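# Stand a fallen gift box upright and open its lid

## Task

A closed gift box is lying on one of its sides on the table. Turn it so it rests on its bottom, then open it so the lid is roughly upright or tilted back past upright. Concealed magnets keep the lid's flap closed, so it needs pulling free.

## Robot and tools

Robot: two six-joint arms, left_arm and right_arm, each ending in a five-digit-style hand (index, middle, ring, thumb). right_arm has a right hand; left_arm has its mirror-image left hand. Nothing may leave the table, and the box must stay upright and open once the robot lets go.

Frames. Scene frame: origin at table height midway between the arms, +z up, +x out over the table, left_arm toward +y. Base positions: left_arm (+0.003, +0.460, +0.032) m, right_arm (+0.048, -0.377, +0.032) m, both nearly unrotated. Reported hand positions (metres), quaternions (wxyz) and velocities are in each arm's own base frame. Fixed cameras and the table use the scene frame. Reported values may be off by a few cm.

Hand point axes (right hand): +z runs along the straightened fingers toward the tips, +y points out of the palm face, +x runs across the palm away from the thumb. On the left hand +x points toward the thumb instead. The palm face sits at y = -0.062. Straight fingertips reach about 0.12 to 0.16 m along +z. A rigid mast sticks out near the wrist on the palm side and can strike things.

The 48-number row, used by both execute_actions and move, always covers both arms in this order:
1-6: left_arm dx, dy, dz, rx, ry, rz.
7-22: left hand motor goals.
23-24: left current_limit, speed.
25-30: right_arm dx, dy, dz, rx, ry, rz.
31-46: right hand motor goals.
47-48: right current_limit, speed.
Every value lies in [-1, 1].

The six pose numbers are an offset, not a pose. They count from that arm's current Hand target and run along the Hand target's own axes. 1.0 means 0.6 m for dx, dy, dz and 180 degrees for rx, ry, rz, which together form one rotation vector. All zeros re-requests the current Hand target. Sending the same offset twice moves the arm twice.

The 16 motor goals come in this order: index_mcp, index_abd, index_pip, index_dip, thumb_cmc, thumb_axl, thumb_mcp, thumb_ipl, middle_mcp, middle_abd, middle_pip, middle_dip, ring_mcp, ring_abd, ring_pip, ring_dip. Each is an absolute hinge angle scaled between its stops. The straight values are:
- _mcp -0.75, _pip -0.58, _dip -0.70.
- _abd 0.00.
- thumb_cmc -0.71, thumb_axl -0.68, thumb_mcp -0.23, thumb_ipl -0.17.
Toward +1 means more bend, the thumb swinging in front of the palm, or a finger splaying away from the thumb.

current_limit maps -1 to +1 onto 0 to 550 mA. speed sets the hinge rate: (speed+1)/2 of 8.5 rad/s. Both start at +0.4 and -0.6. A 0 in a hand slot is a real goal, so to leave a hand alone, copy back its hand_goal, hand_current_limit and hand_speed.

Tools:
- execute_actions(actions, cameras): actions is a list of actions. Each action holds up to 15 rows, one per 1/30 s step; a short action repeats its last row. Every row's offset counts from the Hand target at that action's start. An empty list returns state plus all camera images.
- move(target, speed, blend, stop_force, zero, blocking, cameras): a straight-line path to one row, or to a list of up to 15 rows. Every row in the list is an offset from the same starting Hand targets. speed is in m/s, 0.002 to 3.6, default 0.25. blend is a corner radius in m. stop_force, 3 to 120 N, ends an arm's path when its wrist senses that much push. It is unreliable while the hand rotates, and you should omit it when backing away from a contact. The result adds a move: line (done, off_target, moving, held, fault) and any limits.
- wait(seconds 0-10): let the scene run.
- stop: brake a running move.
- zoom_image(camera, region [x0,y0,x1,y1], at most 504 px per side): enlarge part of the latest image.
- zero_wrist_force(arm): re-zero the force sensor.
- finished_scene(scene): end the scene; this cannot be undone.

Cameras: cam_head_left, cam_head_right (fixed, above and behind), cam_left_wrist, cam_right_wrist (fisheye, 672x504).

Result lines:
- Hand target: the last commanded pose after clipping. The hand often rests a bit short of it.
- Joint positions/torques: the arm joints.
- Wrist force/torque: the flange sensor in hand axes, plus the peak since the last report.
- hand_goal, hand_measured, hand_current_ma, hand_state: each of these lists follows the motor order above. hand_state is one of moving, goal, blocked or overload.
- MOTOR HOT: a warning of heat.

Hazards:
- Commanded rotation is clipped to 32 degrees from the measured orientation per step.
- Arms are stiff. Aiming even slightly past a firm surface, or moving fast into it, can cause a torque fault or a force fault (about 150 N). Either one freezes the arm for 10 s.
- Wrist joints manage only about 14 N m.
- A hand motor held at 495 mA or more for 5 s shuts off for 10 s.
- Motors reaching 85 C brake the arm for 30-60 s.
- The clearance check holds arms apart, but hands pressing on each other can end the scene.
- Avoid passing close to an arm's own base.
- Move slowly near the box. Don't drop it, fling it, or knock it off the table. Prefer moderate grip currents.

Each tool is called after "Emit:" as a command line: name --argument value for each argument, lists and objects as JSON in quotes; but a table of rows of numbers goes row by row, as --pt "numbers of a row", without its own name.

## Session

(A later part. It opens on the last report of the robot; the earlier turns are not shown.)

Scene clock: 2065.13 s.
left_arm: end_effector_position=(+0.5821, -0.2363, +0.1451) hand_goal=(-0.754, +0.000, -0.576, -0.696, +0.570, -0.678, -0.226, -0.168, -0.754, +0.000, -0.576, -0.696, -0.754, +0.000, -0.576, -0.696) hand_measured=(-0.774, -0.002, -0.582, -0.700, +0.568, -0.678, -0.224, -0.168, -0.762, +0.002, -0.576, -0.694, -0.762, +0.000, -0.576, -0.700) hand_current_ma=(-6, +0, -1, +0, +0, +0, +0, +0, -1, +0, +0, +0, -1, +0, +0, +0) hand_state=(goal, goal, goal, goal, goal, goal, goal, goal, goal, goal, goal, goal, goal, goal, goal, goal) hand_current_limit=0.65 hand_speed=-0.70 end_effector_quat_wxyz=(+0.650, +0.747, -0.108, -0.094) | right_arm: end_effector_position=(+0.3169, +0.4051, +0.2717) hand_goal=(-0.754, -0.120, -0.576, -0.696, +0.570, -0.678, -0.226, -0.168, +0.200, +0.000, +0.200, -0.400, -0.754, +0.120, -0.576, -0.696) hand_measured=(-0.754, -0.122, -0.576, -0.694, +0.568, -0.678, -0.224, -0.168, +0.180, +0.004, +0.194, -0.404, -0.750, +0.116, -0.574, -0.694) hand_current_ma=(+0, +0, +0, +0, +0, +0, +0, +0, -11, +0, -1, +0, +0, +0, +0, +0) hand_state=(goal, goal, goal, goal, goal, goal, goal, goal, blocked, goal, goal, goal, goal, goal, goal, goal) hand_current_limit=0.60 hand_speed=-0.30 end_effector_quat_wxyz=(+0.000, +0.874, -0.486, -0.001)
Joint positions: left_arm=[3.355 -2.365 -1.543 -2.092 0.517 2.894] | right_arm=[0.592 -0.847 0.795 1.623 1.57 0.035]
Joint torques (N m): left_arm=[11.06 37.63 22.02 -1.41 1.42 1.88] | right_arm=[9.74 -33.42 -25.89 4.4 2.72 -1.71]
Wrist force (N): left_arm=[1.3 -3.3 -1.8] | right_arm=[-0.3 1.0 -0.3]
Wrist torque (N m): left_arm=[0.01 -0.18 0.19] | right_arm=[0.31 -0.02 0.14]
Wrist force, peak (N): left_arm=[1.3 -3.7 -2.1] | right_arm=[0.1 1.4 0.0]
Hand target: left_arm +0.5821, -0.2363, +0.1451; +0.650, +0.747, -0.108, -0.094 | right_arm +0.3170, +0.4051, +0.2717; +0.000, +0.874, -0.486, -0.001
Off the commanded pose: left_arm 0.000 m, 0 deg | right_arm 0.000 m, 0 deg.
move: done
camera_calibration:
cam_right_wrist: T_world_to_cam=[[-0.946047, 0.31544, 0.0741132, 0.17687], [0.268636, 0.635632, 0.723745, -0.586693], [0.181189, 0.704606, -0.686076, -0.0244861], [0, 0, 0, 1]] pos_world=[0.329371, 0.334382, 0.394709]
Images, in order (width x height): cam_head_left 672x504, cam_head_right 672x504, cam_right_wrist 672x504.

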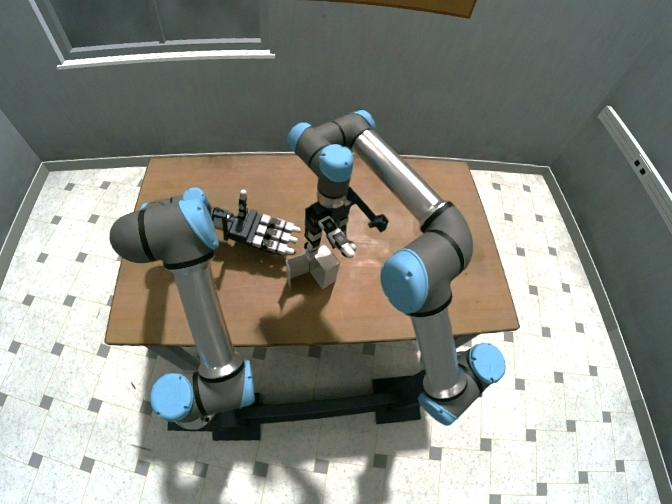

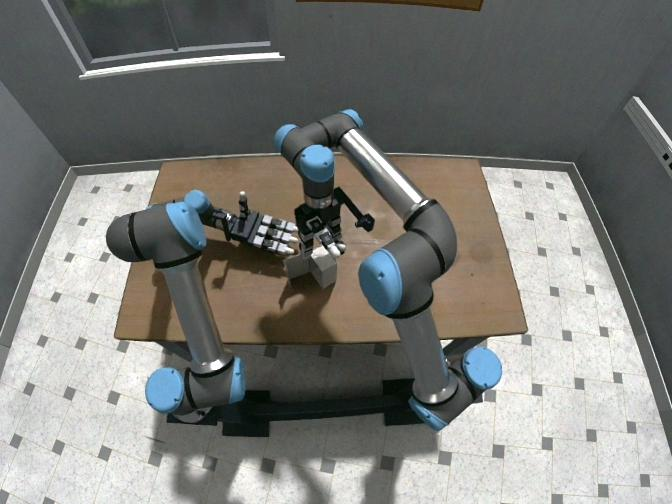

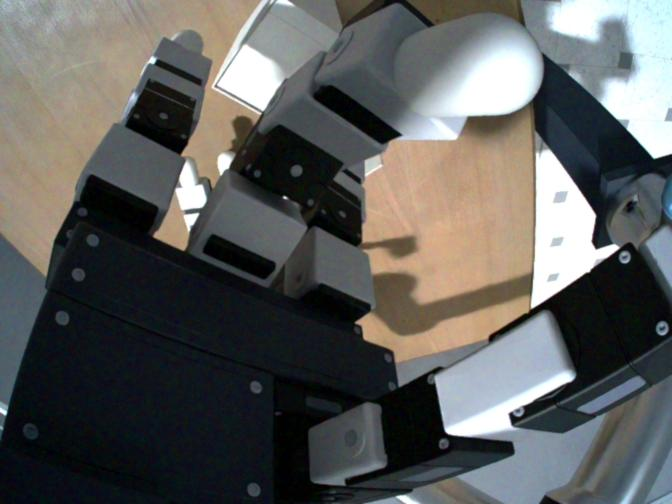

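Emit:
move --target '[0,0,0,0,0,0,-0.754,0.0,-0.576,-0.696,0.57,-0.678,-0.226,-0.168,-0.754,0.0,-0.576,-0.696,-0.754,0.0,-0.576,-0.696,0.65,-0.7, 0,0,0.14,0,0,0,-0.754,-0.12,-0.576,-0.696,0.571,-0.678,-0.226,-0.168,0.2,0.0,0.2,-0.4,-0.754,0.12,-0.576,-0.696,0.6,-0.3]' --speed 0.06 --stop_force 4 --cameras '["cam_head_left","cam_head_right","cam_left_wrist"]'

Emit:
zoom_image --camera "cam_head_left" --region '[270, 200, 370, 300]'

Emit:
zoom_image --camera "cam_head_right" --region '[270, 200, 370, 300]'

Scene clock: 2075.93 s.
left_arm: end_effector_position=(+0.5821, -0.2363, +0.1451) hand_goal=(-0.754, +0.000, -0.576, -0.696, +0.570, -0.678, -0.226, -0.168, -0.754, +0.000, -0.576, -0.696, -0.754, +0.000, -0.576, -0.696) hand_measured=(-0.774, -0.002, -0.582, -0.700, +0.568, -0.678, -0.224, -0.168, -0.762, +0.002, -0.576, -0.694, -0.762, +0.000, -0.576, -0.700) hand_current_ma=(-6, +0, -1, +0, +0, +0, +0, +0, -1, +0, +0, +0, -1, +0, +0, +0) hand_state=(goal, goal, goal, goal, goal, goal, goal, goal, goal, goal, goal, goal, goal, goal, goal, goal) hand_current_limit=0.65 hand_speed=-0.70 end_effector_quat_wxyz=(+0.650, +0.747, -0.108, -0.094) | right_arm: end_effector_position=(+0.3168, +0.4052, +0.1877) hand_goal=(-0.754, -0.120, -0.576, -0.696, +0.570, -0.678, -0.226, -0.168, +0.200, +0.000, +0.200, -0.400, -0.754, +0.120, -0.576, -0.696) hand_measured=(-0.754, -0.122, -0.576, -0.694, +0.568, -0.678, -0.224, -0.168, +0.180, +0.004, +0.194, -0.404, -0.750, +0.116, -0.574, -0.694) hand_current_ma=(+0, +0, +0, +0, +0, +0, +0, +0, -11, +0, -1, +0, +0, +0, +0, +0) hand_state=(goal, goal, goal, goal, goal, goal, goal, goal, blocked, goal, goal, goal, goal, goal, goal, goal) hand_current_limit=0.60 hand_speed=-0.30 end_effector_quat_wxyz=(+0.000, +0.874, -0.486, -0.001)
Joint positions: left_arm=[3.355 -2.365 -1.543 -2.092 0.517 2.894] | right_arm=[0.592 -0.834 0.988 1.418 1.57 0.036]
Joint torques (N m): left_arm=[10.36 37.56 21.76 -1.31 1.39 1.78] | right_arm=[-0.22 -31.5 -9.56 0.8 -2.73 1.4]
Wrist force (N): left_arm=[1.4 -3.3 -1.7] | right_arm=[-0.2 0.7 -0.3]
Wrist torque (N m): left_arm=[0.01 -0.20 0.20] | right_arm=[0.27 -0.03 0.12]
Wrist force, peak (N): left_arm=[1.3 -3.7 -2.1] | right_arm=[0.0 1.0 -0.6]
Hand target: left_arm +0.5821, -0.2363, +0.1451; +0.650, +0.747, -0.108, -0.094 | right_arm +0.3168, +0.4051, +0.1877; +0.000, +0.874, -0.486, -0.001
Off the commanded pose: left_arm 0.000 m, 0 deg | right_arm 0.000 m, 0 deg.
move: done
camera_calibration:
cam_left_wrist: T_world_to_cam=[[-0.738711, 0.275314, -0.61523, 0.554445], [0.61645, 0.645086, -0.451501, -0.19462], [0.272571, -0.712788, -0.64625, -0.105337], [0, 0, 0, 1]] pos_world=[0.55826, -0.102183, 0.185166]
Images, in order (width x height): cam_head_left 672x504, cam_head_right 672x504, cam_left_wrist 672x504.

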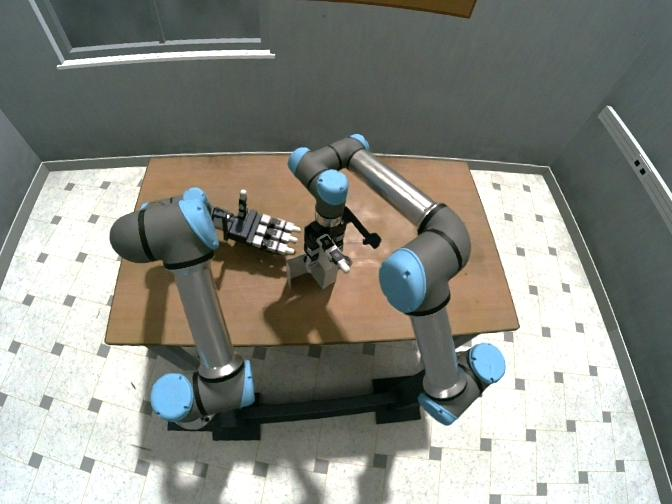

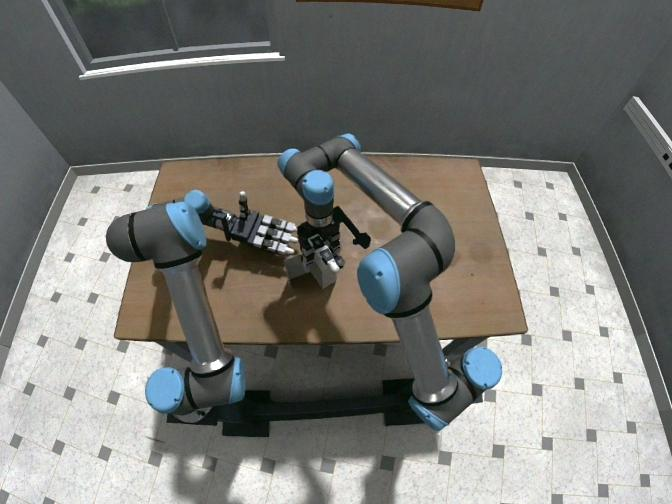

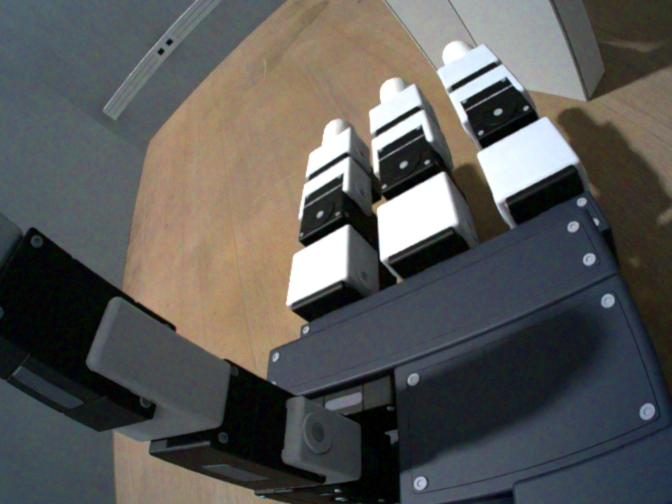

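Scaled by 5.040 from the camera's 672x504 image, which has a finer 960x720 frame.

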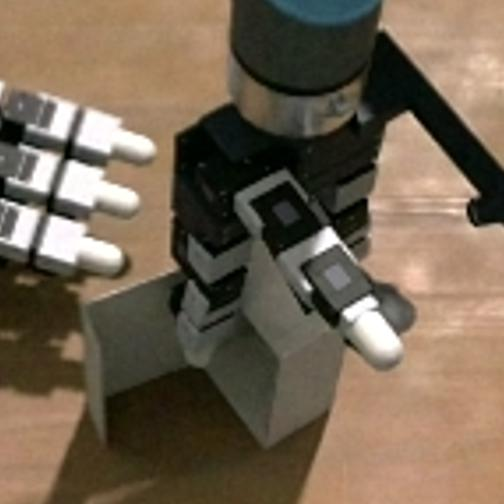

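Scaled by 5.040 from the camera's 672x504 image, which has a finer 960x720 frame.

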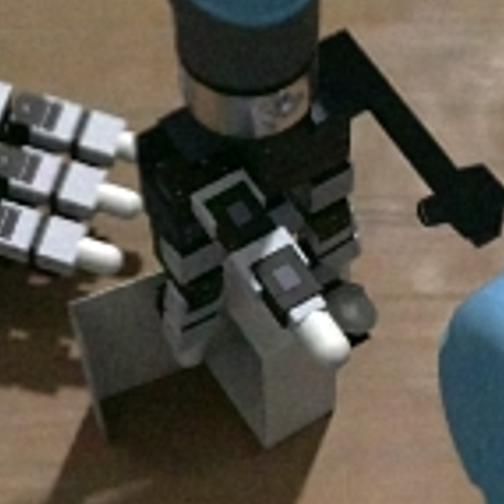

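Emit:
move --pt "0 0 0 0 0 0 -0.754 0.0 -0.576 -0.696 0.57 -0.678 -0.226 -0.168 -0.754 0.0 -0.576 -0.696 -0.754 0.0 -0.576 -0.696 0.65 -0.7 0 0 0 0 0 0 -0.754 -0.02 -0.576 -0.696 0.571 -0.678 -0.226 -0.168 0.2 0.0 0.2 -0.4 -0.754 0.02 -0.576 -0.696 0.6 -0.8" --pt "0 0 0 0 0 0 -0.754 0.0 -0.576 -0.696 0.57 -0.678 -0.226 -0.168 -0.754 0.0 -0.576 -0.696 -0.754 0.0 -0.576 -0.696 0.65 -0.7 0.0645 0 -0.009 0 -0.0556 0 -0.754 -0.02 -0.576 -0.696 0.571 -0.678 -0.226 -0.168 0.2 0.0 0.2 -0.4 -0.754 0.02 -0.576 -0.696 0.6 -0.8" --pt "0 0 0 0 0 0 -0.754 0.0 -0.576 -0.696 0.57 -0.678 -0.226 -0.168 -0.754 0.0 -0.576 -0.696 -0.754 0.0 -0.576 -0.696 0.65 -0.7 0.1295 0 -0.0068 0 -0.1111 0 -0.754 -0.02 -0.576 -0.696 0.571 -0.678 -0.226 -0.168 0.2 0.0 0.2 -0.4 -0.754 0.02 -0.576 -0.696 0.6 -0.8" --pt "0 0 0 0 0 0 -0.754 0.0 -0.576 -0.696 0.57 -0.678 -0.226 -0.168 -0.754 0.0 -0.576 -0.696 -0.754 0.0 -0.576 -0.696 0.65 -0.7 0.1932 0 0.0067 0 -0.1667 0 -0.754 -0.02 -0.576 -0.696 0.571 -0.678 -0.226 -0.168 0.2 0.0 0.2 -0.4 -0.754 0.02 -0.576 -0.696 0.6 -0.8" --speed 0.07 --blend '[0,0.005,0.005,0]' --cameras '["cam_head_left","cam_head_right"]'

Emit:
zoom_image --camera "cam_head_left" --region '[270, 200, 370, 300]'

Emit:
zoom_image --camera "cam_head_right" --region '[270, 200, 370, 300]'

Scene clock: 2119.73 s.
left_arm: end_effector_position=(+0.5821, -0.2363, +0.1451) hand_goal=(-0.754, +0.000, -0.576, -0.696, +0.570, -0.678, -0.226, -0.168, -0.754, +0.000, -0.576, -0.696, -0.754, +0.000, -0.576, -0.696) hand_measured=(-0.774, -0.002, -0.582, -0.700, +0.568, -0.678, -0.224, -0.168, -0.762, +0.002, -0.576, -0.694, -0.762, +0.000, -0.576, -0.700) hand_current_ma=(-6, +0, -1, +0, +0, +0, +0, +0, -1, +0, +0, +0, -1, +0, +0, +0) hand_state=(goal, goal, goal, goal, goal, goal, goal, goal, goal, goal, goal, goal, goal, goal, goal, goal) hand_current_limit=0.65 hand_speed=-0.70 end_effector_quat_wxyz=(+0.650, +0.747, -0.108, -0.094) | right_arm: end_effector_position=(+0.3780, +0.3068, +0.1835) hand_goal=(-0.754, -0.020, -0.576, -0.696, +0.570, -0.678, -0.226, -0.168, +0.200, +0.000, +0.200, -0.400, -0.754, +0.020, -0.576, -0.696) hand_measured=(-0.754, -0.020, -0.576, -0.694, +0.572, -0.678, -0.224, -0.168, +0.180, +0.004, +0.194, -0.404, -0.750, +0.022, -0.574, -0.694) hand_current_ma=(+0, +0, +0, +0, +0, +0, +0, +0, -10, +0, -1, +0, +0, +0, +0, +0) hand_state=(goal, goal, goal, goal, goal, goal, goal, goal, goal, goal, goal, goal, goal, goal, goal, goal) hand_current_limit=0.60 hand_speed=-0.80 end_effector_quat_wxyz=(-0.125, +0.844, -0.469, -0.227)
Joint positions: left_arm=[3.355 -2.365 -1.543 -2.092 0.517 2.894] | right_arm=[0.193 -0.838 1.17 1.443 1.084 -0.415]
Joint torques (N m): left_arm=[10.24 37.55 21.69 -1.2 1.45 1.79] | right_arm=[-10.11 -31.37 -9.63 4.89 -3.59 -1.26]
Wrist force (N): left_arm=[1.2 -3.4 -1.9] | right_arm=[0.9 0.2 -0.6]
Wrist torque (N m): left_arm=[0.01 -0.18 0.17] | right_arm=[0.20 -0.25 0.01]
Wrist force, peak (N): left_arm=[1.4 -3.9 -1.9] | right_arm=[1.0 0.3 -0.8]
Hand target: left_arm +0.5821, -0.2363, +0.1451; +0.650, +0.747, -0.108, -0.094 | right_arm +0.3781, +0.3067, +0.1835; -0.125, +0.844, -0.469, -0.227
Off the commanded pose: left_arm 0.000 m, 0 deg | right_arm 0.000 m, 0 deg.
move: done
Images, in order (width x height): cam_head_left 672x504, cam_head_right 672x504.

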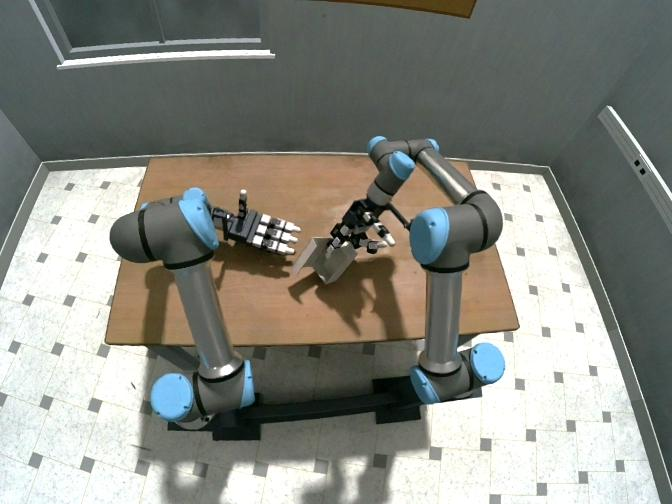

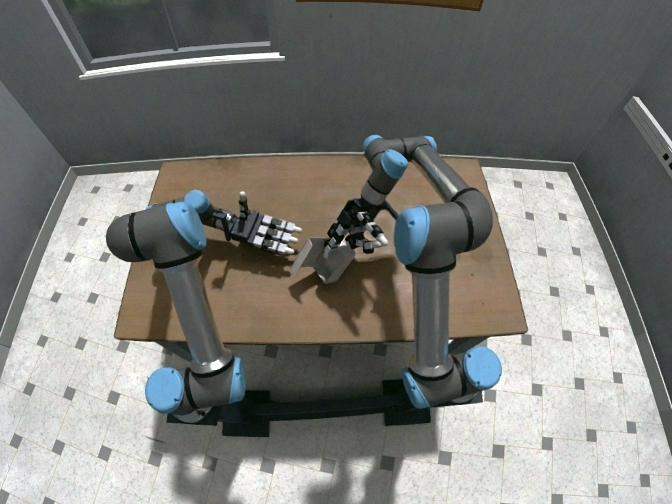

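Scaled by 5.040 from the camera's 672x504 image, which has a finer 960x720 frame.

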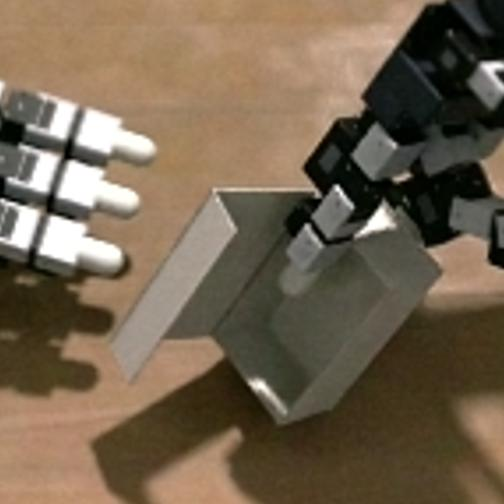

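Scaled by 5.040 from the camera's 672x504 image, which has a finer 960x720 frame.

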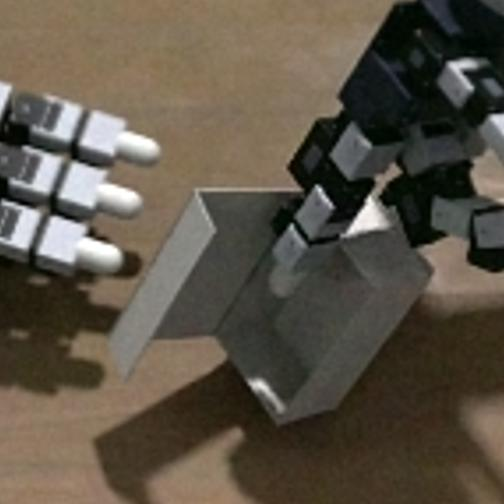

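Emit:
move --pt "0 0 0 0 0 0 -0.754 0.0 -0.576 -0.696 0.57 -0.678 -0.226 -0.168 -0.754 0.0 -0.576 -0.696 -0.754 0.0 -0.576 -0.696 0.65 -0.7 0.0645 0 -0.009 0 -0.0556 0 -0.754 -0.02 -0.576 -0.696 0.571 -0.678 -0.226 -0.168 0.2 0.0 0.2 -0.4 -0.754 0.02 -0.576 -0.696 0.6 -0.8" --pt "0 0 0 0 0 0 -0.754 0.0 -0.576 -0.696 0.57 -0.678 -0.226 -0.168 -0.754 0.0 -0.576 -0.696 -0.754 0.0 -0.576 -0.696 0.65 -0.7 0.1295 0 -0.0068 0 -0.1111 0 -0.754 -0.02 -0.576 -0.696 0.571 -0.678 -0.226 -0.168 0.2 0.0 0.2 -0.4 -0.754 0.02 -0.576 -0.696 0.6 -0.8" --pt "0 0 0 0 0 0 -0.754 0.0 -0.576 -0.696 0.57 -0.678 -0.226 -0.168 -0.754 0.0 -0.576 -0.696 -0.754 0.0 -0.576 -0.696 0.65 -0.7 0.1932 0 0.0067 0 -0.1667 0 -0.754 -0.02 -0.576 -0.696 0.571 -0.678 -0.226 -0.168 0.2 0.0 0.2 -0.4 -0.754 0.02 -0.576 -0.696 0.6 -0.8" --speed 0.07 --blend '[0.005,0.005,0]' --cameras '["cam_head_left","cam_head_right"]'

Emit:
zoom_image --camera "cam_head_left" --region '[270, 200, 370, 300]'

Emit:
zoom_image --camera "cam_head_right" --region '[270, 200, 370, 300]'

Scene clock: 2139.70 s.
left_arm: end_effector_position=(+0.5821, -0.2363, +0.1451) hand_goal=(-0.754, +0.000, -0.576, -0.696, +0.570, -0.678, -0.226, -0.168, -0.754, +0.000, -0.576, -0.696, -0.754, +0.000, -0.576, -0.696) hand_measured=(-0.774, -0.002, -0.582, -0.700, +0.568, -0.678, -0.224, -0.168, -0.762, +0.002, -0.576, -0.694, -0.762, +0.000, -0.576, -0.700) hand_current_ma=(-6, +0, -1, +0, +0, +0, +0, +0, -1, +0, +0, +0, -1, +0, +0, +0) hand_state=(goal, goal, goal, goal, goal, goal, goal, goal, goal, goal, goal, goal, goal, goal, goal, goal) hand_current_limit=0.65 hand_speed=-0.70 end_effector_quat_wxyz=(+0.650, +0.747, -0.108, -0.094) | right_arm: end_effector_position=(+0.4299, +0.2233, +0.1220) hand_goal=(-0.754, -0.020, -0.576, -0.696, +0.570, -0.678, -0.226, -0.168, +0.200, +0.000, +0.200, -0.400, -0.754, +0.020, -0.576, -0.696) hand_measured=(-0.754, -0.020, -0.576, -0.694, +0.574, -0.678, -0.224, -0.168, +0.188, +0.004, +0.196, -0.402, -0.750, +0.022, -0.574, -0.694) hand_current_ma=(+0, +0, +0, +0, +1, +0, +0, +0, -5, +0, -1, +0, +0, +0, +0, +0) hand_state=(goal, goal, goal, goal, goal, goal, goal, goal, goal, goal, goal, goal, goal, goal, goal, goal) hand_current_limit=0.60 hand_speed=-0.80 end_effector_quat_wxyz=(-0.242, +0.757, -0.421, -0.438)
Joint positions: left_arm=[3.355 -2.365 -1.543 -2.092 0.517 2.894] | right_arm=[-0.072 -0.546 1.198 1.716 0.794 -0.968]
Joint torques (N m): left_arm=[10.76 38.67 20.44 -1.22 1.26 1.71] | right_arm=[-9.67 -35.65 -20.35 4.65 -3.78 -1.31]
Wrist force (N): left_arm=[1.3 -3.5 -1.8] | right_arm=[1.5 -0.2 -0.2]
Wrist torque (N m): left_arm=[0.00 -0.19 0.19] | right_arm=[-0.01 -0.33 -0.14]
Wrist force, peak (N): left_arm=[1.4 -3.7 -2.0] | right_arm=[1.9 -0.2 -0.2]
Hand target: left_arm +0.5821, -0.2363, +0.1451; +0.650, +0.747, -0.108, -0.094 | right_arm +0.4299, +0.2232, +0.1219; -0.243, +0.757, -0.421, -0.438
Off the commanded pose: left_arm 0.000 m, 0 deg | right_arm 0.000 m, 0 deg.
move: done
Images, in order (width x height): cam_head_left 672x504, cam_head_right 672x504.

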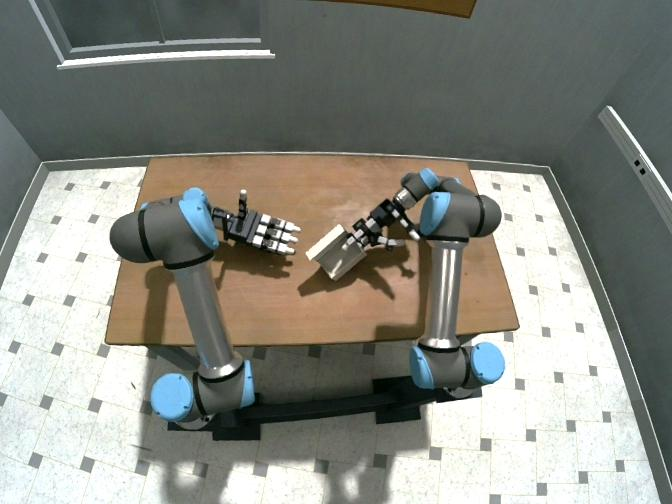

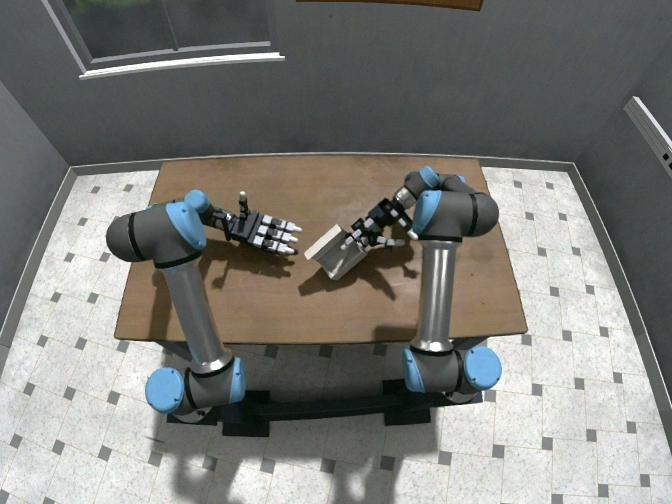

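Scaled by 5.040 from the camera's 672x504 image, which has a finer 960x720 frame.

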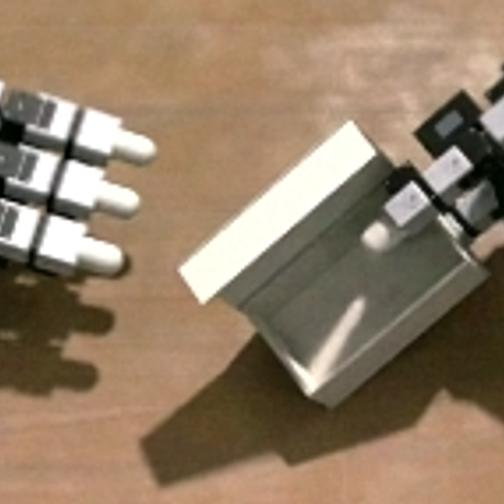

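Scaled by 5.040 from the camera's 672x504 image, which has a finer 960x720 frame.

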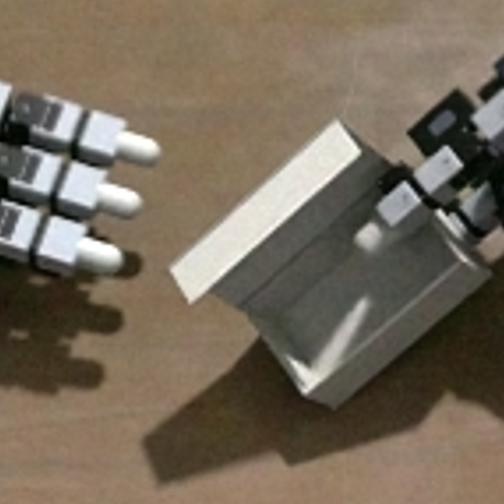

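Emit:
move --pt "0 0 0 0 0 0 -0.754 0.0 -0.576 -0.696 0.57 -0.678 -0.226 -0.168 -0.754 0.0 -0.576 -0.696 -0.754 0.0 -0.576 -0.696 0.65 -0.7 0.0643 0 -0.009 0 -0.0556 0 -0.754 -0.02 -0.576 -0.696 0.571 -0.678 -0.226 -0.168 0.2 0.0 0.2 -0.4 -0.754 0.02 -0.576 -0.696 0.6 -0.8" --pt "0 0 0 0 0 0 -0.754 0.0 -0.576 -0.696 0.57 -0.678 -0.226 -0.168 -0.754 0.0 -0.576 -0.696 -0.754 0.0 -0.576 -0.696 0.65 -0.7 0.1107 0 -0.0175 0 -0.1111 0 -0.754 -0.02 -0.576 -0.696 0.571 -0.678 -0.226 -0.168 0.2 0.0 0.2 -0.4 -0.754 0.02 -0.576 -0.696 0.6 -0.8" --speed 0.05 --blend '[0.005,0]' --cameras '["cam_head_left","cam_head_right","cam_right_wrist"]'

Emit:
zoom_image --camera "cam_head_left" --region '[270, 200, 370, 300]'

Emit:
zoom_image --camera "cam_head_right" --region '[270, 200, 370, 300]'

Scene clock: 2160.23 s.
left_arm: end_effector_position=(+0.5821, -0.2363, +0.1451) hand_goal=(-0.754, +0.000, -0.576, -0.696, +0.570, -0.678, -0.226, -0.168, -0.754, +0.000, -0.576, -0.696, -0.754, +0.000, -0.576, -0.696) hand_measured=(-0.774, -0.002, -0.582, -0.700, +0.568, -0.678, -0.224, -0.168, -0.762, +0.002, -0.576, -0.694, -0.762, +0.000, -0.576, -0.700) hand_current_ma=(-6, +0, -1, +0, +0, +0, +0, +0, -1, +0, +0, +0, -1, +0, +0, +0) hand_state=(goal, goal, goal, goal, goal, goal, goal, goal, goal, goal, goal, goal, goal, goal, goal, goal) hand_current_limit=0.65 hand_speed=-0.70 end_effector_quat_wxyz=(+0.650, +0.747, -0.108, -0.094) | right_arm: end_effector_position=(+0.4470, +0.1964, +0.0827) hand_goal=(-0.754, -0.020, -0.576, -0.696, +0.570, -0.678, -0.226, -0.168, +0.200, +0.000, +0.200, -0.400, -0.754, +0.020, -0.576, -0.696) hand_measured=(-0.754, -0.018, -0.576, -0.694, +0.576, -0.678, -0.224, -0.168, +0.192, +0.004, +0.196, -0.402, -0.752, +0.026, -0.574, -0.694) hand_current_ma=(+0, +0, +0, +0, +1, +0, +0, +0, -2, +0, +0, +0, +0, +1, +0, +0) hand_state=(goal, goal, goal, goal, goal, goal, goal, goal, goal, goal, goal, goal, goal, goal, goal, goal) hand_current_limit=0.60 hand_speed=-0.80 end_effector_quat_wxyz=(-0.293, +0.697, -0.388, -0.527)
Joint positions: left_arm=[3.355 -2.365 -1.543 -2.092 0.517 2.894] | right_arm=[-0.134 -0.369 1.177 1.914 0.735 -1.25]
Joint torques (N m): left_arm=[10.06 37.71 20 -1.12 1.13 1.72] | right_arm=[-0.31 -47.58 -11.15 2.76 -0.62 -0.47]
Wrist force (N): left_arm=[1.3 -3.4 -2.0] | right_arm=[1.9 -0.8 0.1]
Wrist torque (N m): left_arm=[0.02 -0.19 0.19] | right_arm=[-0.24 -0.36 -0.33]
Wrist force, peak (N): left_arm=[1.4 -3.7 -2.2] | right_arm=[3.3 0.1 0.2]
Hand target: left_arm +0.5821, -0.2363, +0.1451; +0.650, +0.747, -0.108, -0.094 | right_arm +0.4470, +0.1964, +0.0827; -0.293, +0.697, -0.388, -0.527 (not the last commanded pose)
Off the commanded pose: left_arm 0.000 m, 0 deg | right_arm 0.017 m, 6 deg.
FORCE FAULT: contact force on the right arm reached its limit, and that arm stopped. The contact can be on any part of that arm, not only on its tool. That arm's remaining commands of this call were not run. That arm is still stopped at the end of this call. That arm stays stopped for about 10 more seconds. Until then a move that you send moves the other arm only, and its call returns only when the move has ended. Once the stop has ended, the next robot result says so. If the stop ends while you think or write, that arm runs what you send next, counted from a new Hand target: where the arm stands when the stop ends. While its stop runs, that arm, its gripper or tool too, takes no new command. Until it ends, the stop uses up actions while you think or wait. An arm that is not stopped still takes commands.
move: fault (right_arm); path passed 1 of 2 targets
camera_calibration:
cam_right_wrist: T_world_to_cam=[[-0.614812, -0.21653, 0.758367, 0.279579], [0.788198, -0.202073, 0.5813, -0.408183], [0.0273763, 0.955134, 0.294905, -0.0922266], [0, 0, 0, 1]] pos_world=[0.496142, 0.0661434, 0.0524516]
Images, in order (width x height): cam_head_left 672x504, cam_head_right 672x504, cam_right_wrist 672x504.

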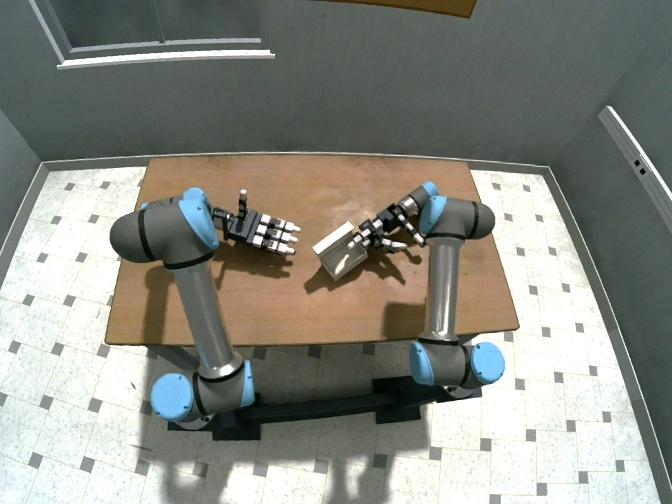

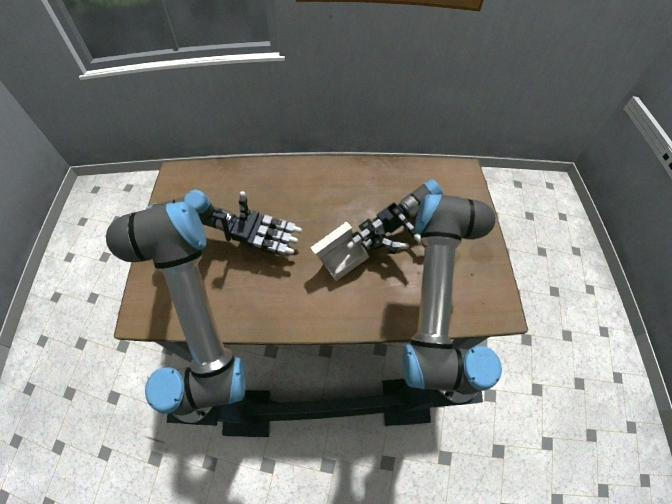

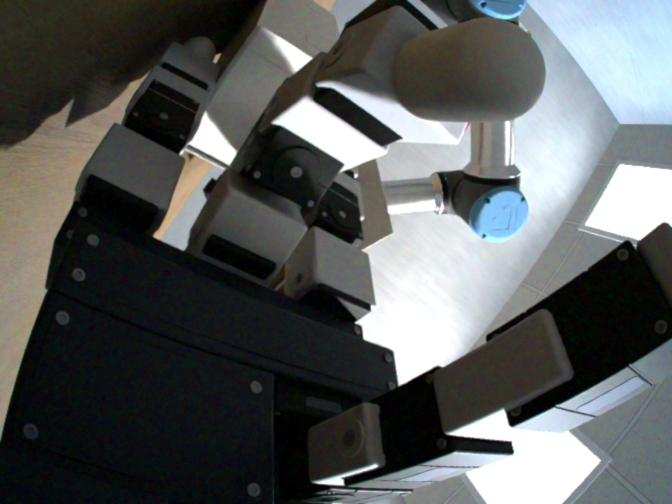

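Scaled by 5.040 from the camera's 672x504 image, which has a finer 960x720 frame.

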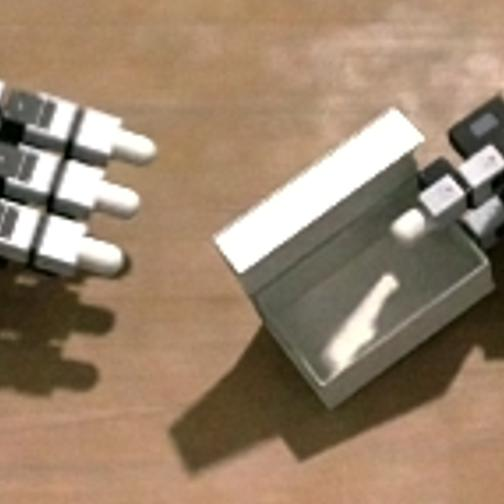

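Scaled by 5.040 from the camera's 672x504 image, which has a finer 960x720 frame.

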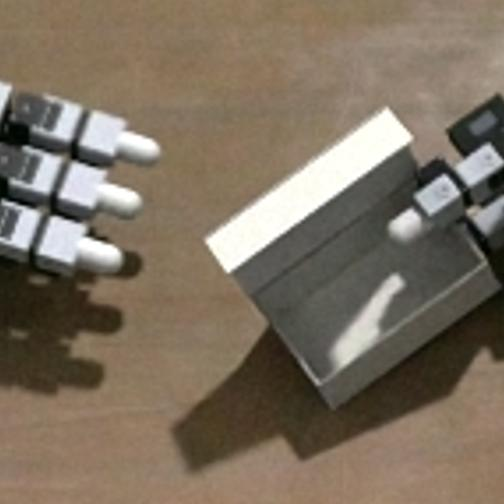

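Emit:
wait --seconds 0.1

Scene clock: 2198.33 s.
left_arm: end_effector_position=(+0.5821, -0.2363, +0.1451) hand_goal=(-0.754, +0.000, -0.576, -0.696, +0.570, -0.678, -0.226, -0.168, -0.754, +0.000, -0.576, -0.696, -0.754, +0.000, -0.576, -0.696) hand_measured=(-0.774, -0.002, -0.582, -0.700, +0.568, -0.678, -0.224, -0.168, -0.762, +0.002, -0.576, -0.694, -0.762, +0.000, -0.576, -0.700) hand_current_ma=(-6, +0, -1, +0, +0, +0, +0, +0, -1, +0, +0, +0, -1, +0, +0, +0) hand_state=(goal, goal, goal, goal, goal, goal, goal, goal, goal, goal, goal, goal, goal, goal, goal, goal) hand_current_limit=0.65 hand_speed=-0.70 end_effector_quat_wxyz=(+0.650, +0.747, -0.108, -0.094) | right_arm: end_effector_position=(+0.4470, +0.1964, +0.0827) hand_goal=(-0.754, -0.020, -0.576, -0.696, +0.570, -0.678, -0.226, -0.168, +0.200, +0.000, +0.200, -0.400, -0.754, +0.020, -0.576, -0.696) hand_measured=(-0.754, -0.018, -0.576, -0.694, +0.576, -0.678, -0.224, -0.168, +0.192, +0.004, +0.196, -0.402, -0.752, +0.026, -0.574, -0.694) hand_current_ma=(+0, +0, +0, +0, +1, +0, +0, +0, -2, +0, +0, +0, +0, +1, +0, +0) hand_state=(goal, goal, goal, goal, goal, goal, goal, goal, goal, goal, goal, goal, goal, goal, goal, goal) hand_current_limit=0.60 hand_speed=-0.80 end_effector_quat_wxyz=(-0.293, +0.697, -0.388, -0.527)
Joint positions: left_arm=[3.355 -2.365 -1.543 -2.092 0.517 2.894] | right_arm=[-0.134 -0.369 1.177 1.914 0.735 -1.25]
Joint torques (N m): left_arm=[9.88 38.24 19.77 -1.1 1.29 1.65] | right_arm=[-0.68 -47.26 -11.15 2.25 -0.58 0.13]
Wrist force (N): left_arm=[1.4 -3.3 -2.2] | right_arm=[1.9 -0.6 -0.1]
Wrist torque (N m): left_arm=[0.04 -0.22 0.20] | right_arm=[-0.19 -0.36 -0.33]
Wrist force, peak (N): left_arm=[1.2 -3.9 -1.9] | right_arm=[1.9 -1.0 0.0]
Hand target: left_arm +0.5821, -0.2363, +0.1451; +0.650, +0.747, -0.108, -0.094 | right_arm +0.4470, +0.1964, +0.0827; -0.293, +0.697, -0.388, -0.527 (not the last commanded pose)
Off the commanded pose: left_arm 0.000 m, 0 deg | right_arm 0.017 m, 6 deg.
FORCE FAULT, CONTINUED: the right arm's stop, for the force fault that an earlier result reported, is over. The rest of the stop counts as 19 of the actions that you can send in this scene. During its stop the right arm's controller moved it back a little. That arm's target is now where it stood when the stop ended, not its last command. That arm accepts commands again.
wait: 0.10 s; at rest from the start

Emit:
move --pt "0 0 0 0 0 0 -0.754 0.0 -0.576 -0.696 0.57 -0.678 -0.226 -0.168 -0.754 0.0 -0.576 -0.696 -0.754 0.0 -0.576 -0.696 0.65 -0.7 -0.0048 0 0.0107 0 0.0222 0 -0.754 -0.02 -0.576 -0.696 0.57 -0.678 -0.226 -0.168 0.2 0.0 0.2 -0.4 -0.754 0.02 -0.576 -0.696 0.6 -0.8" --pt "0 0 0 0 0 0 -0.754 0.0 -0.576 -0.696 0.57 -0.678 -0.226 -0.168 -0.754 0.0 -0.576 -0.696 -0.754 0.0 -0.576 -0.696 0.65 -0.7 0.009 0 -0.0373 0 0.0222 0 -0.754 -0.02 -0.576 -0.696 0.57 -0.678 -0.226 -0.168 0.2 0.0 0.2 -0.4 -0.754 0.02 -0.576 -0.696 0.6 -0.8" --speed '[0.04,0.03]' --cameras '["cam_head_left","cam_head_right"]'

Emit:
zoom_image --camera "cam_head_left" --region '[270, 200, 370, 300]'

Emit:
zoom_image --camera "cam_head_right" --region '[270, 200, 370, 300]'

Scene clock: 2205.17 s.
left_arm: end_effector_position=(+0.5821, -0.2363, +0.1451) hand_goal=(-0.754, +0.000, -0.576, -0.696, +0.570, -0.678, -0.226, -0.168, -0.754, +0.000, -0.576, -0.696, -0.754, +0.000, -0.576, -0.696) hand_measured=(-0.774, -0.002, -0.582, -0.700, +0.568, -0.678, -0.224, -0.168, -0.762, +0.002, -0.576, -0.694, -0.762, +0.000, -0.576, -0.700) hand_current_ma=(-6, +0, -1, +0, +0, +0, +0, +0, -1, +0, +0, +0, -1, +0, +0, +0) hand_state=(goal, goal, goal, goal, goal, goal, goal, goal, goal, goal, goal, goal, goal, goal, goal, goal) hand_current_limit=0.65 hand_speed=-0.70 end_effector_quat_wxyz=(+0.650, +0.747, -0.108, -0.094) | right_arm: end_effector_position=(+0.4591, +0.1770, +0.0836) hand_goal=(-0.754, -0.020, -0.576, -0.696, +0.570, -0.678, -0.226, -0.168, +0.200, +0.000, +0.200, -0.400, -0.754, +0.020, -0.576, -0.696) hand_measured=(-0.754, -0.018, -0.576, -0.694, +0.576, -0.678, -0.224, -0.168, +0.192, +0.004, +0.196, -0.402, -0.752, +0.020, -0.574, -0.694) hand_current_ma=(+0, +0, +0, +0, +1, +0, +0, +0, -2, +0, +0, +0, +0, +0, +0, +0) hand_state=(goal, goal, goal, goal, goal, goal, goal, goal, goal, goal, goal, goal, goal, goal, goal, goal) hand_current_limit=0.60 hand_speed=-0.80 end_effector_quat_wxyz=(-0.279, +0.715, -0.398, -0.502)
Joint positions: left_arm=[3.355 -2.365 -1.543 -2.092 0.517 2.894] | right_arm=[-0.158 -0.375 1.117 1.895 0.78 -1.196]
Joint torques (N m): left_arm=[8.99 37.23 19.5 -1.08 1.16 1.6] | right_arm=[-11.26 -37.91 -19.01 4.7 2.15 -1.51]
Wrist force (N): left_arm=[1.2 -3.4 -1.9] | right_arm=[1.1 -0.6 0.2]
Wrist torque (N m): left_arm=[0.00 -0.18 0.19] | right_arm=[-0.17 -0.40 -0.22]
Wrist force, peak (N): left_arm=[1.5 -3.6 -2.2] | right_arm=[2.0 -0.9 -0.1]
Hand target: left_arm +0.5821, -0.2363, +0.1451; +0.650, +0.747, -0.108, -0.094 | right_arm +0.4592, +0.1769, +0.0836; -0.279, +0.715, -0.398, -0.502
Off the commanded pose: left_arm 0.000 m, 0 deg | right_arm 0.000 m, 0 deg.
move: done
Images, in order (width x height): cam_head_left 672x504, cam_head_right 672x504.

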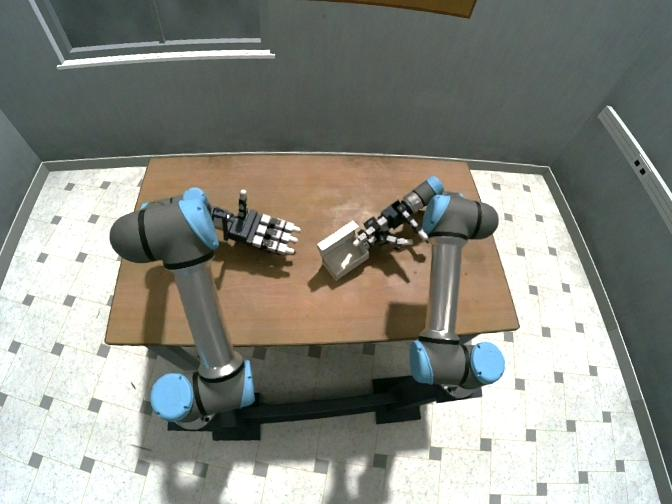

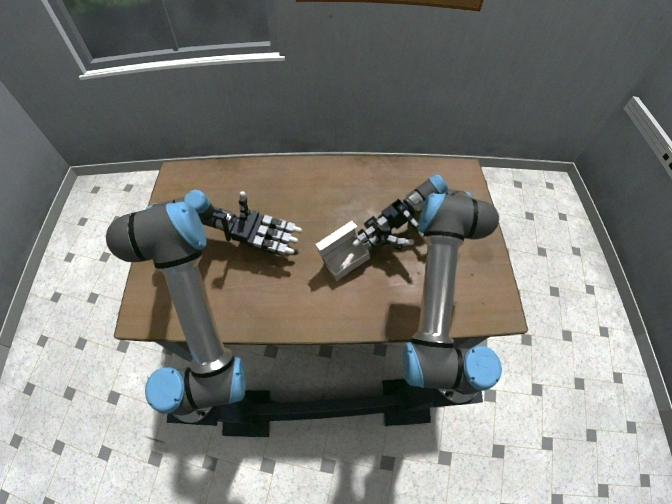

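Scaled by 5.040 from the camera's 672x504 image, which has a finer 960x720 frame.

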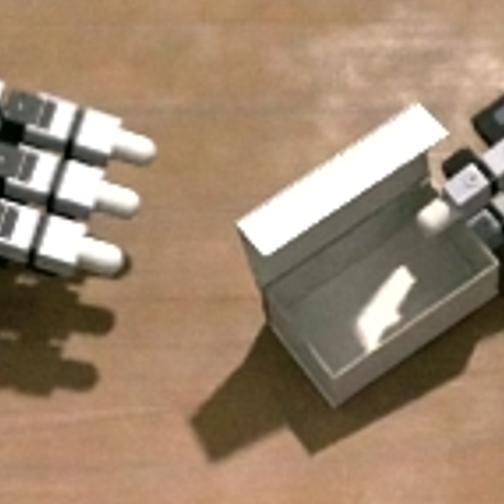

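Scaled by 5.040 from the camera's 672x504 image, which has a finer 960x720 frame.

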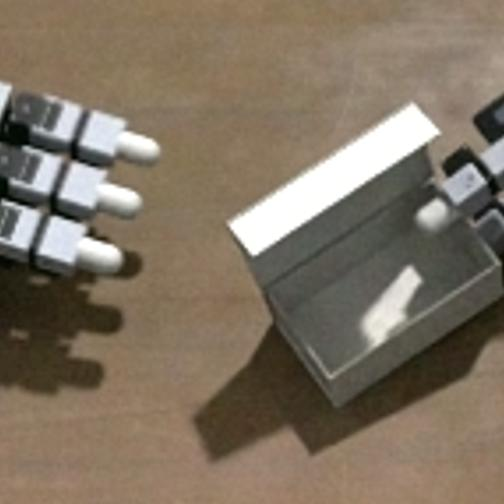

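Emit:
move --pt "0 0 0 0 0 0 -0.754 0.0 -0.576 -0.696 0.57 -0.678 -0.226 -0.168 -0.754 0.0 -0.576 -0.696 -0.754 0.0 -0.576 -0.696 0.65 -0.7 0.0171 0 -0.047 0 0 0 -0.754 -0.02 -0.576 -0.696 0.57 -0.678 -0.226 -0.168 0.2 0.0 0.2 -0.4 -0.754 0.02 -0.576 -0.696 0.6 -0.8" --pt "0 0 0 0 0 0 -0.754 0.0 -0.576 -0.696 0.57 -0.678 -0.226 -0.168 -0.754 0.0 -0.576 -0.696 -0.754 0.0 -0.576 -0.696 0.65 -0.7 0.0399 0 -0.1096 0 0 0 -0.754 -0.02 -0.576 -0.696 0.57 -0.678 -0.226 -0.168 0.2 0.0 0.2 -0.4 -0.754 0.02 -0.576 -0.696 0.6 -0.8" --speed '[0.015,0.05]' --blend '[0.005,0]' --cameras '["cam_head_left","cam_head_right"]'

Emit:
zoom_image --camera "cam_head_left" --region '[280, 190, 400, 310]'

Emit:
zoom_image --camera "cam_head_right" --region '[280, 190, 400, 310]'

Scene clock: 2223.83 s.
left_arm: end_effector_position=(+0.5821, -0.2363, +0.1451) hand_goal=(-0.754, +0.000, -0.576, -0.696, +0.570, -0.678, -0.226, -0.168, -0.754, +0.000, -0.576, -0.696, -0.754, +0.000, -0.576, -0.696) hand_measured=(-0.774, -0.002, -0.582, -0.700, +0.568, -0.678, -0.224, -0.168, -0.762, +0.002, -0.576, -0.694, -0.762, +0.000, -0.576, -0.700) hand_current_ma=(-6, +0, -1, +0, +0, +0, +0, +0, -1, +0, +0, +0, -1, +0, +0, +0) hand_state=(goal, goal, goal, goal, goal, goal, goal, goal, goal, goal, goal, goal, goal, goal, goal, goal) hand_current_limit=0.65 hand_speed=-0.70 end_effector_quat_wxyz=(+0.650, +0.747, -0.108, -0.094) | right_arm: end_effector_position=(+0.4960, +0.1175, +0.0835) hand_goal=(-0.754, -0.020, -0.576, -0.696, +0.570, -0.678, -0.226, -0.168, +0.200, +0.000, +0.200, -0.400, -0.754, +0.020, -0.576, -0.696) hand_measured=(-0.754, -0.018, -0.576, -0.694, +0.576, -0.678, -0.224, -0.168, +0.192, +0.004, +0.196, -0.402, -0.752, +0.018, -0.574, -0.694) hand_current_ma=(+0, +0, +0, +0, +1, +0, +0, +0, -2, +0, +0, +0, +0, +0, +0, +0) hand_state=(goal, goal, goal, goal, goal, goal, goal, goal, goal, goal, goal, goal, goal, goal, goal, goal) hand_current_limit=0.60 hand_speed=-0.80 end_effector_quat_wxyz=(-0.279, +0.715, -0.398, -0.502)
Joint positions: left_arm=[3.355 -2.365 -1.543 -2.092 0.517 2.894] | right_arm=[-0.236 -0.299 0.947 2.024 0.849 -1.247]
Joint torques (N m): left_arm=[10 37.71 19.55 -1.14 1.04 1.59] | right_arm=[-9.93 -37.78 -19.4 4.43 2.53 -1.33]
Wrist force (N): left_arm=[1.3 -3.6 -1.8] | right_arm=[0.6 -0.7 -0.3]
Wrist torque (N m): left_arm=[-0.02 -0.19 0.20] | right_arm=[-0.15 -0.34 -0.23]
Wrist force, peak (N): left_arm=[1.5 -3.6 -2.2] | right_arm=[1.4 -0.6 0.3]
Hand target: left_arm +0.5821, -0.2363, +0.1451; +0.650, +0.747, -0.108, -0.094 | right_arm +0.4961, +0.1174, +0.0835; -0.279, +0.715, -0.398, -0.502
Off the commanded pose: left_arm 0.000 m, 0 deg | right_arm 0.000 m, 0 deg.
move: done
Images, in order (width x height): cam_head_left 672x504, cam_head_right 672x504.

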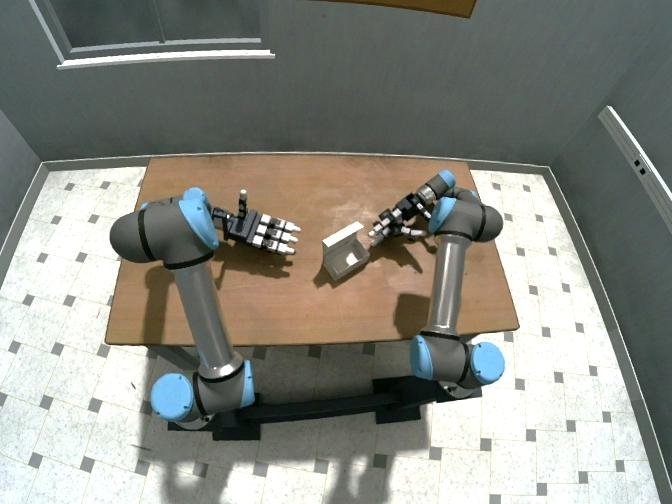

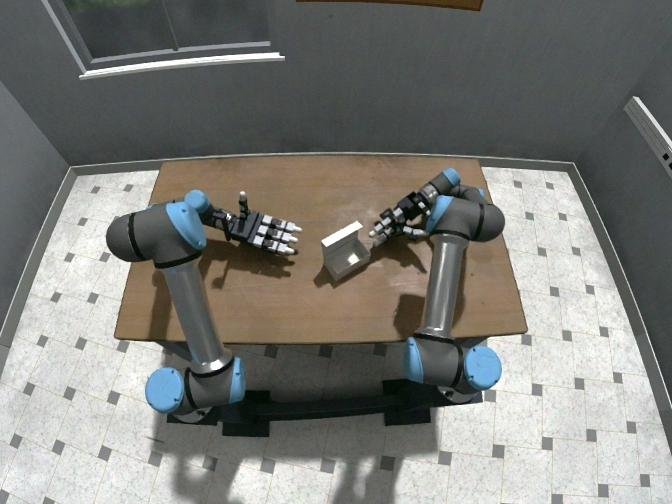

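Scaled by 4.200 from the camera's 672x504 image, which has a finer 960x720 frame.

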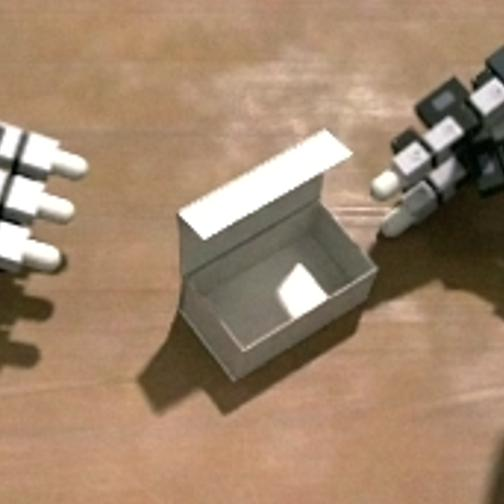

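Scaled by 4.200 from the camera's 672x504 image, which has a finer 960x720 frame.

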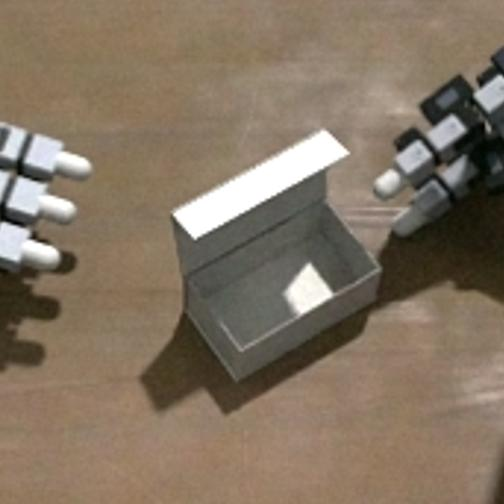

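Emit:
finished_scene --scene 2

The scene is finished: the task was done.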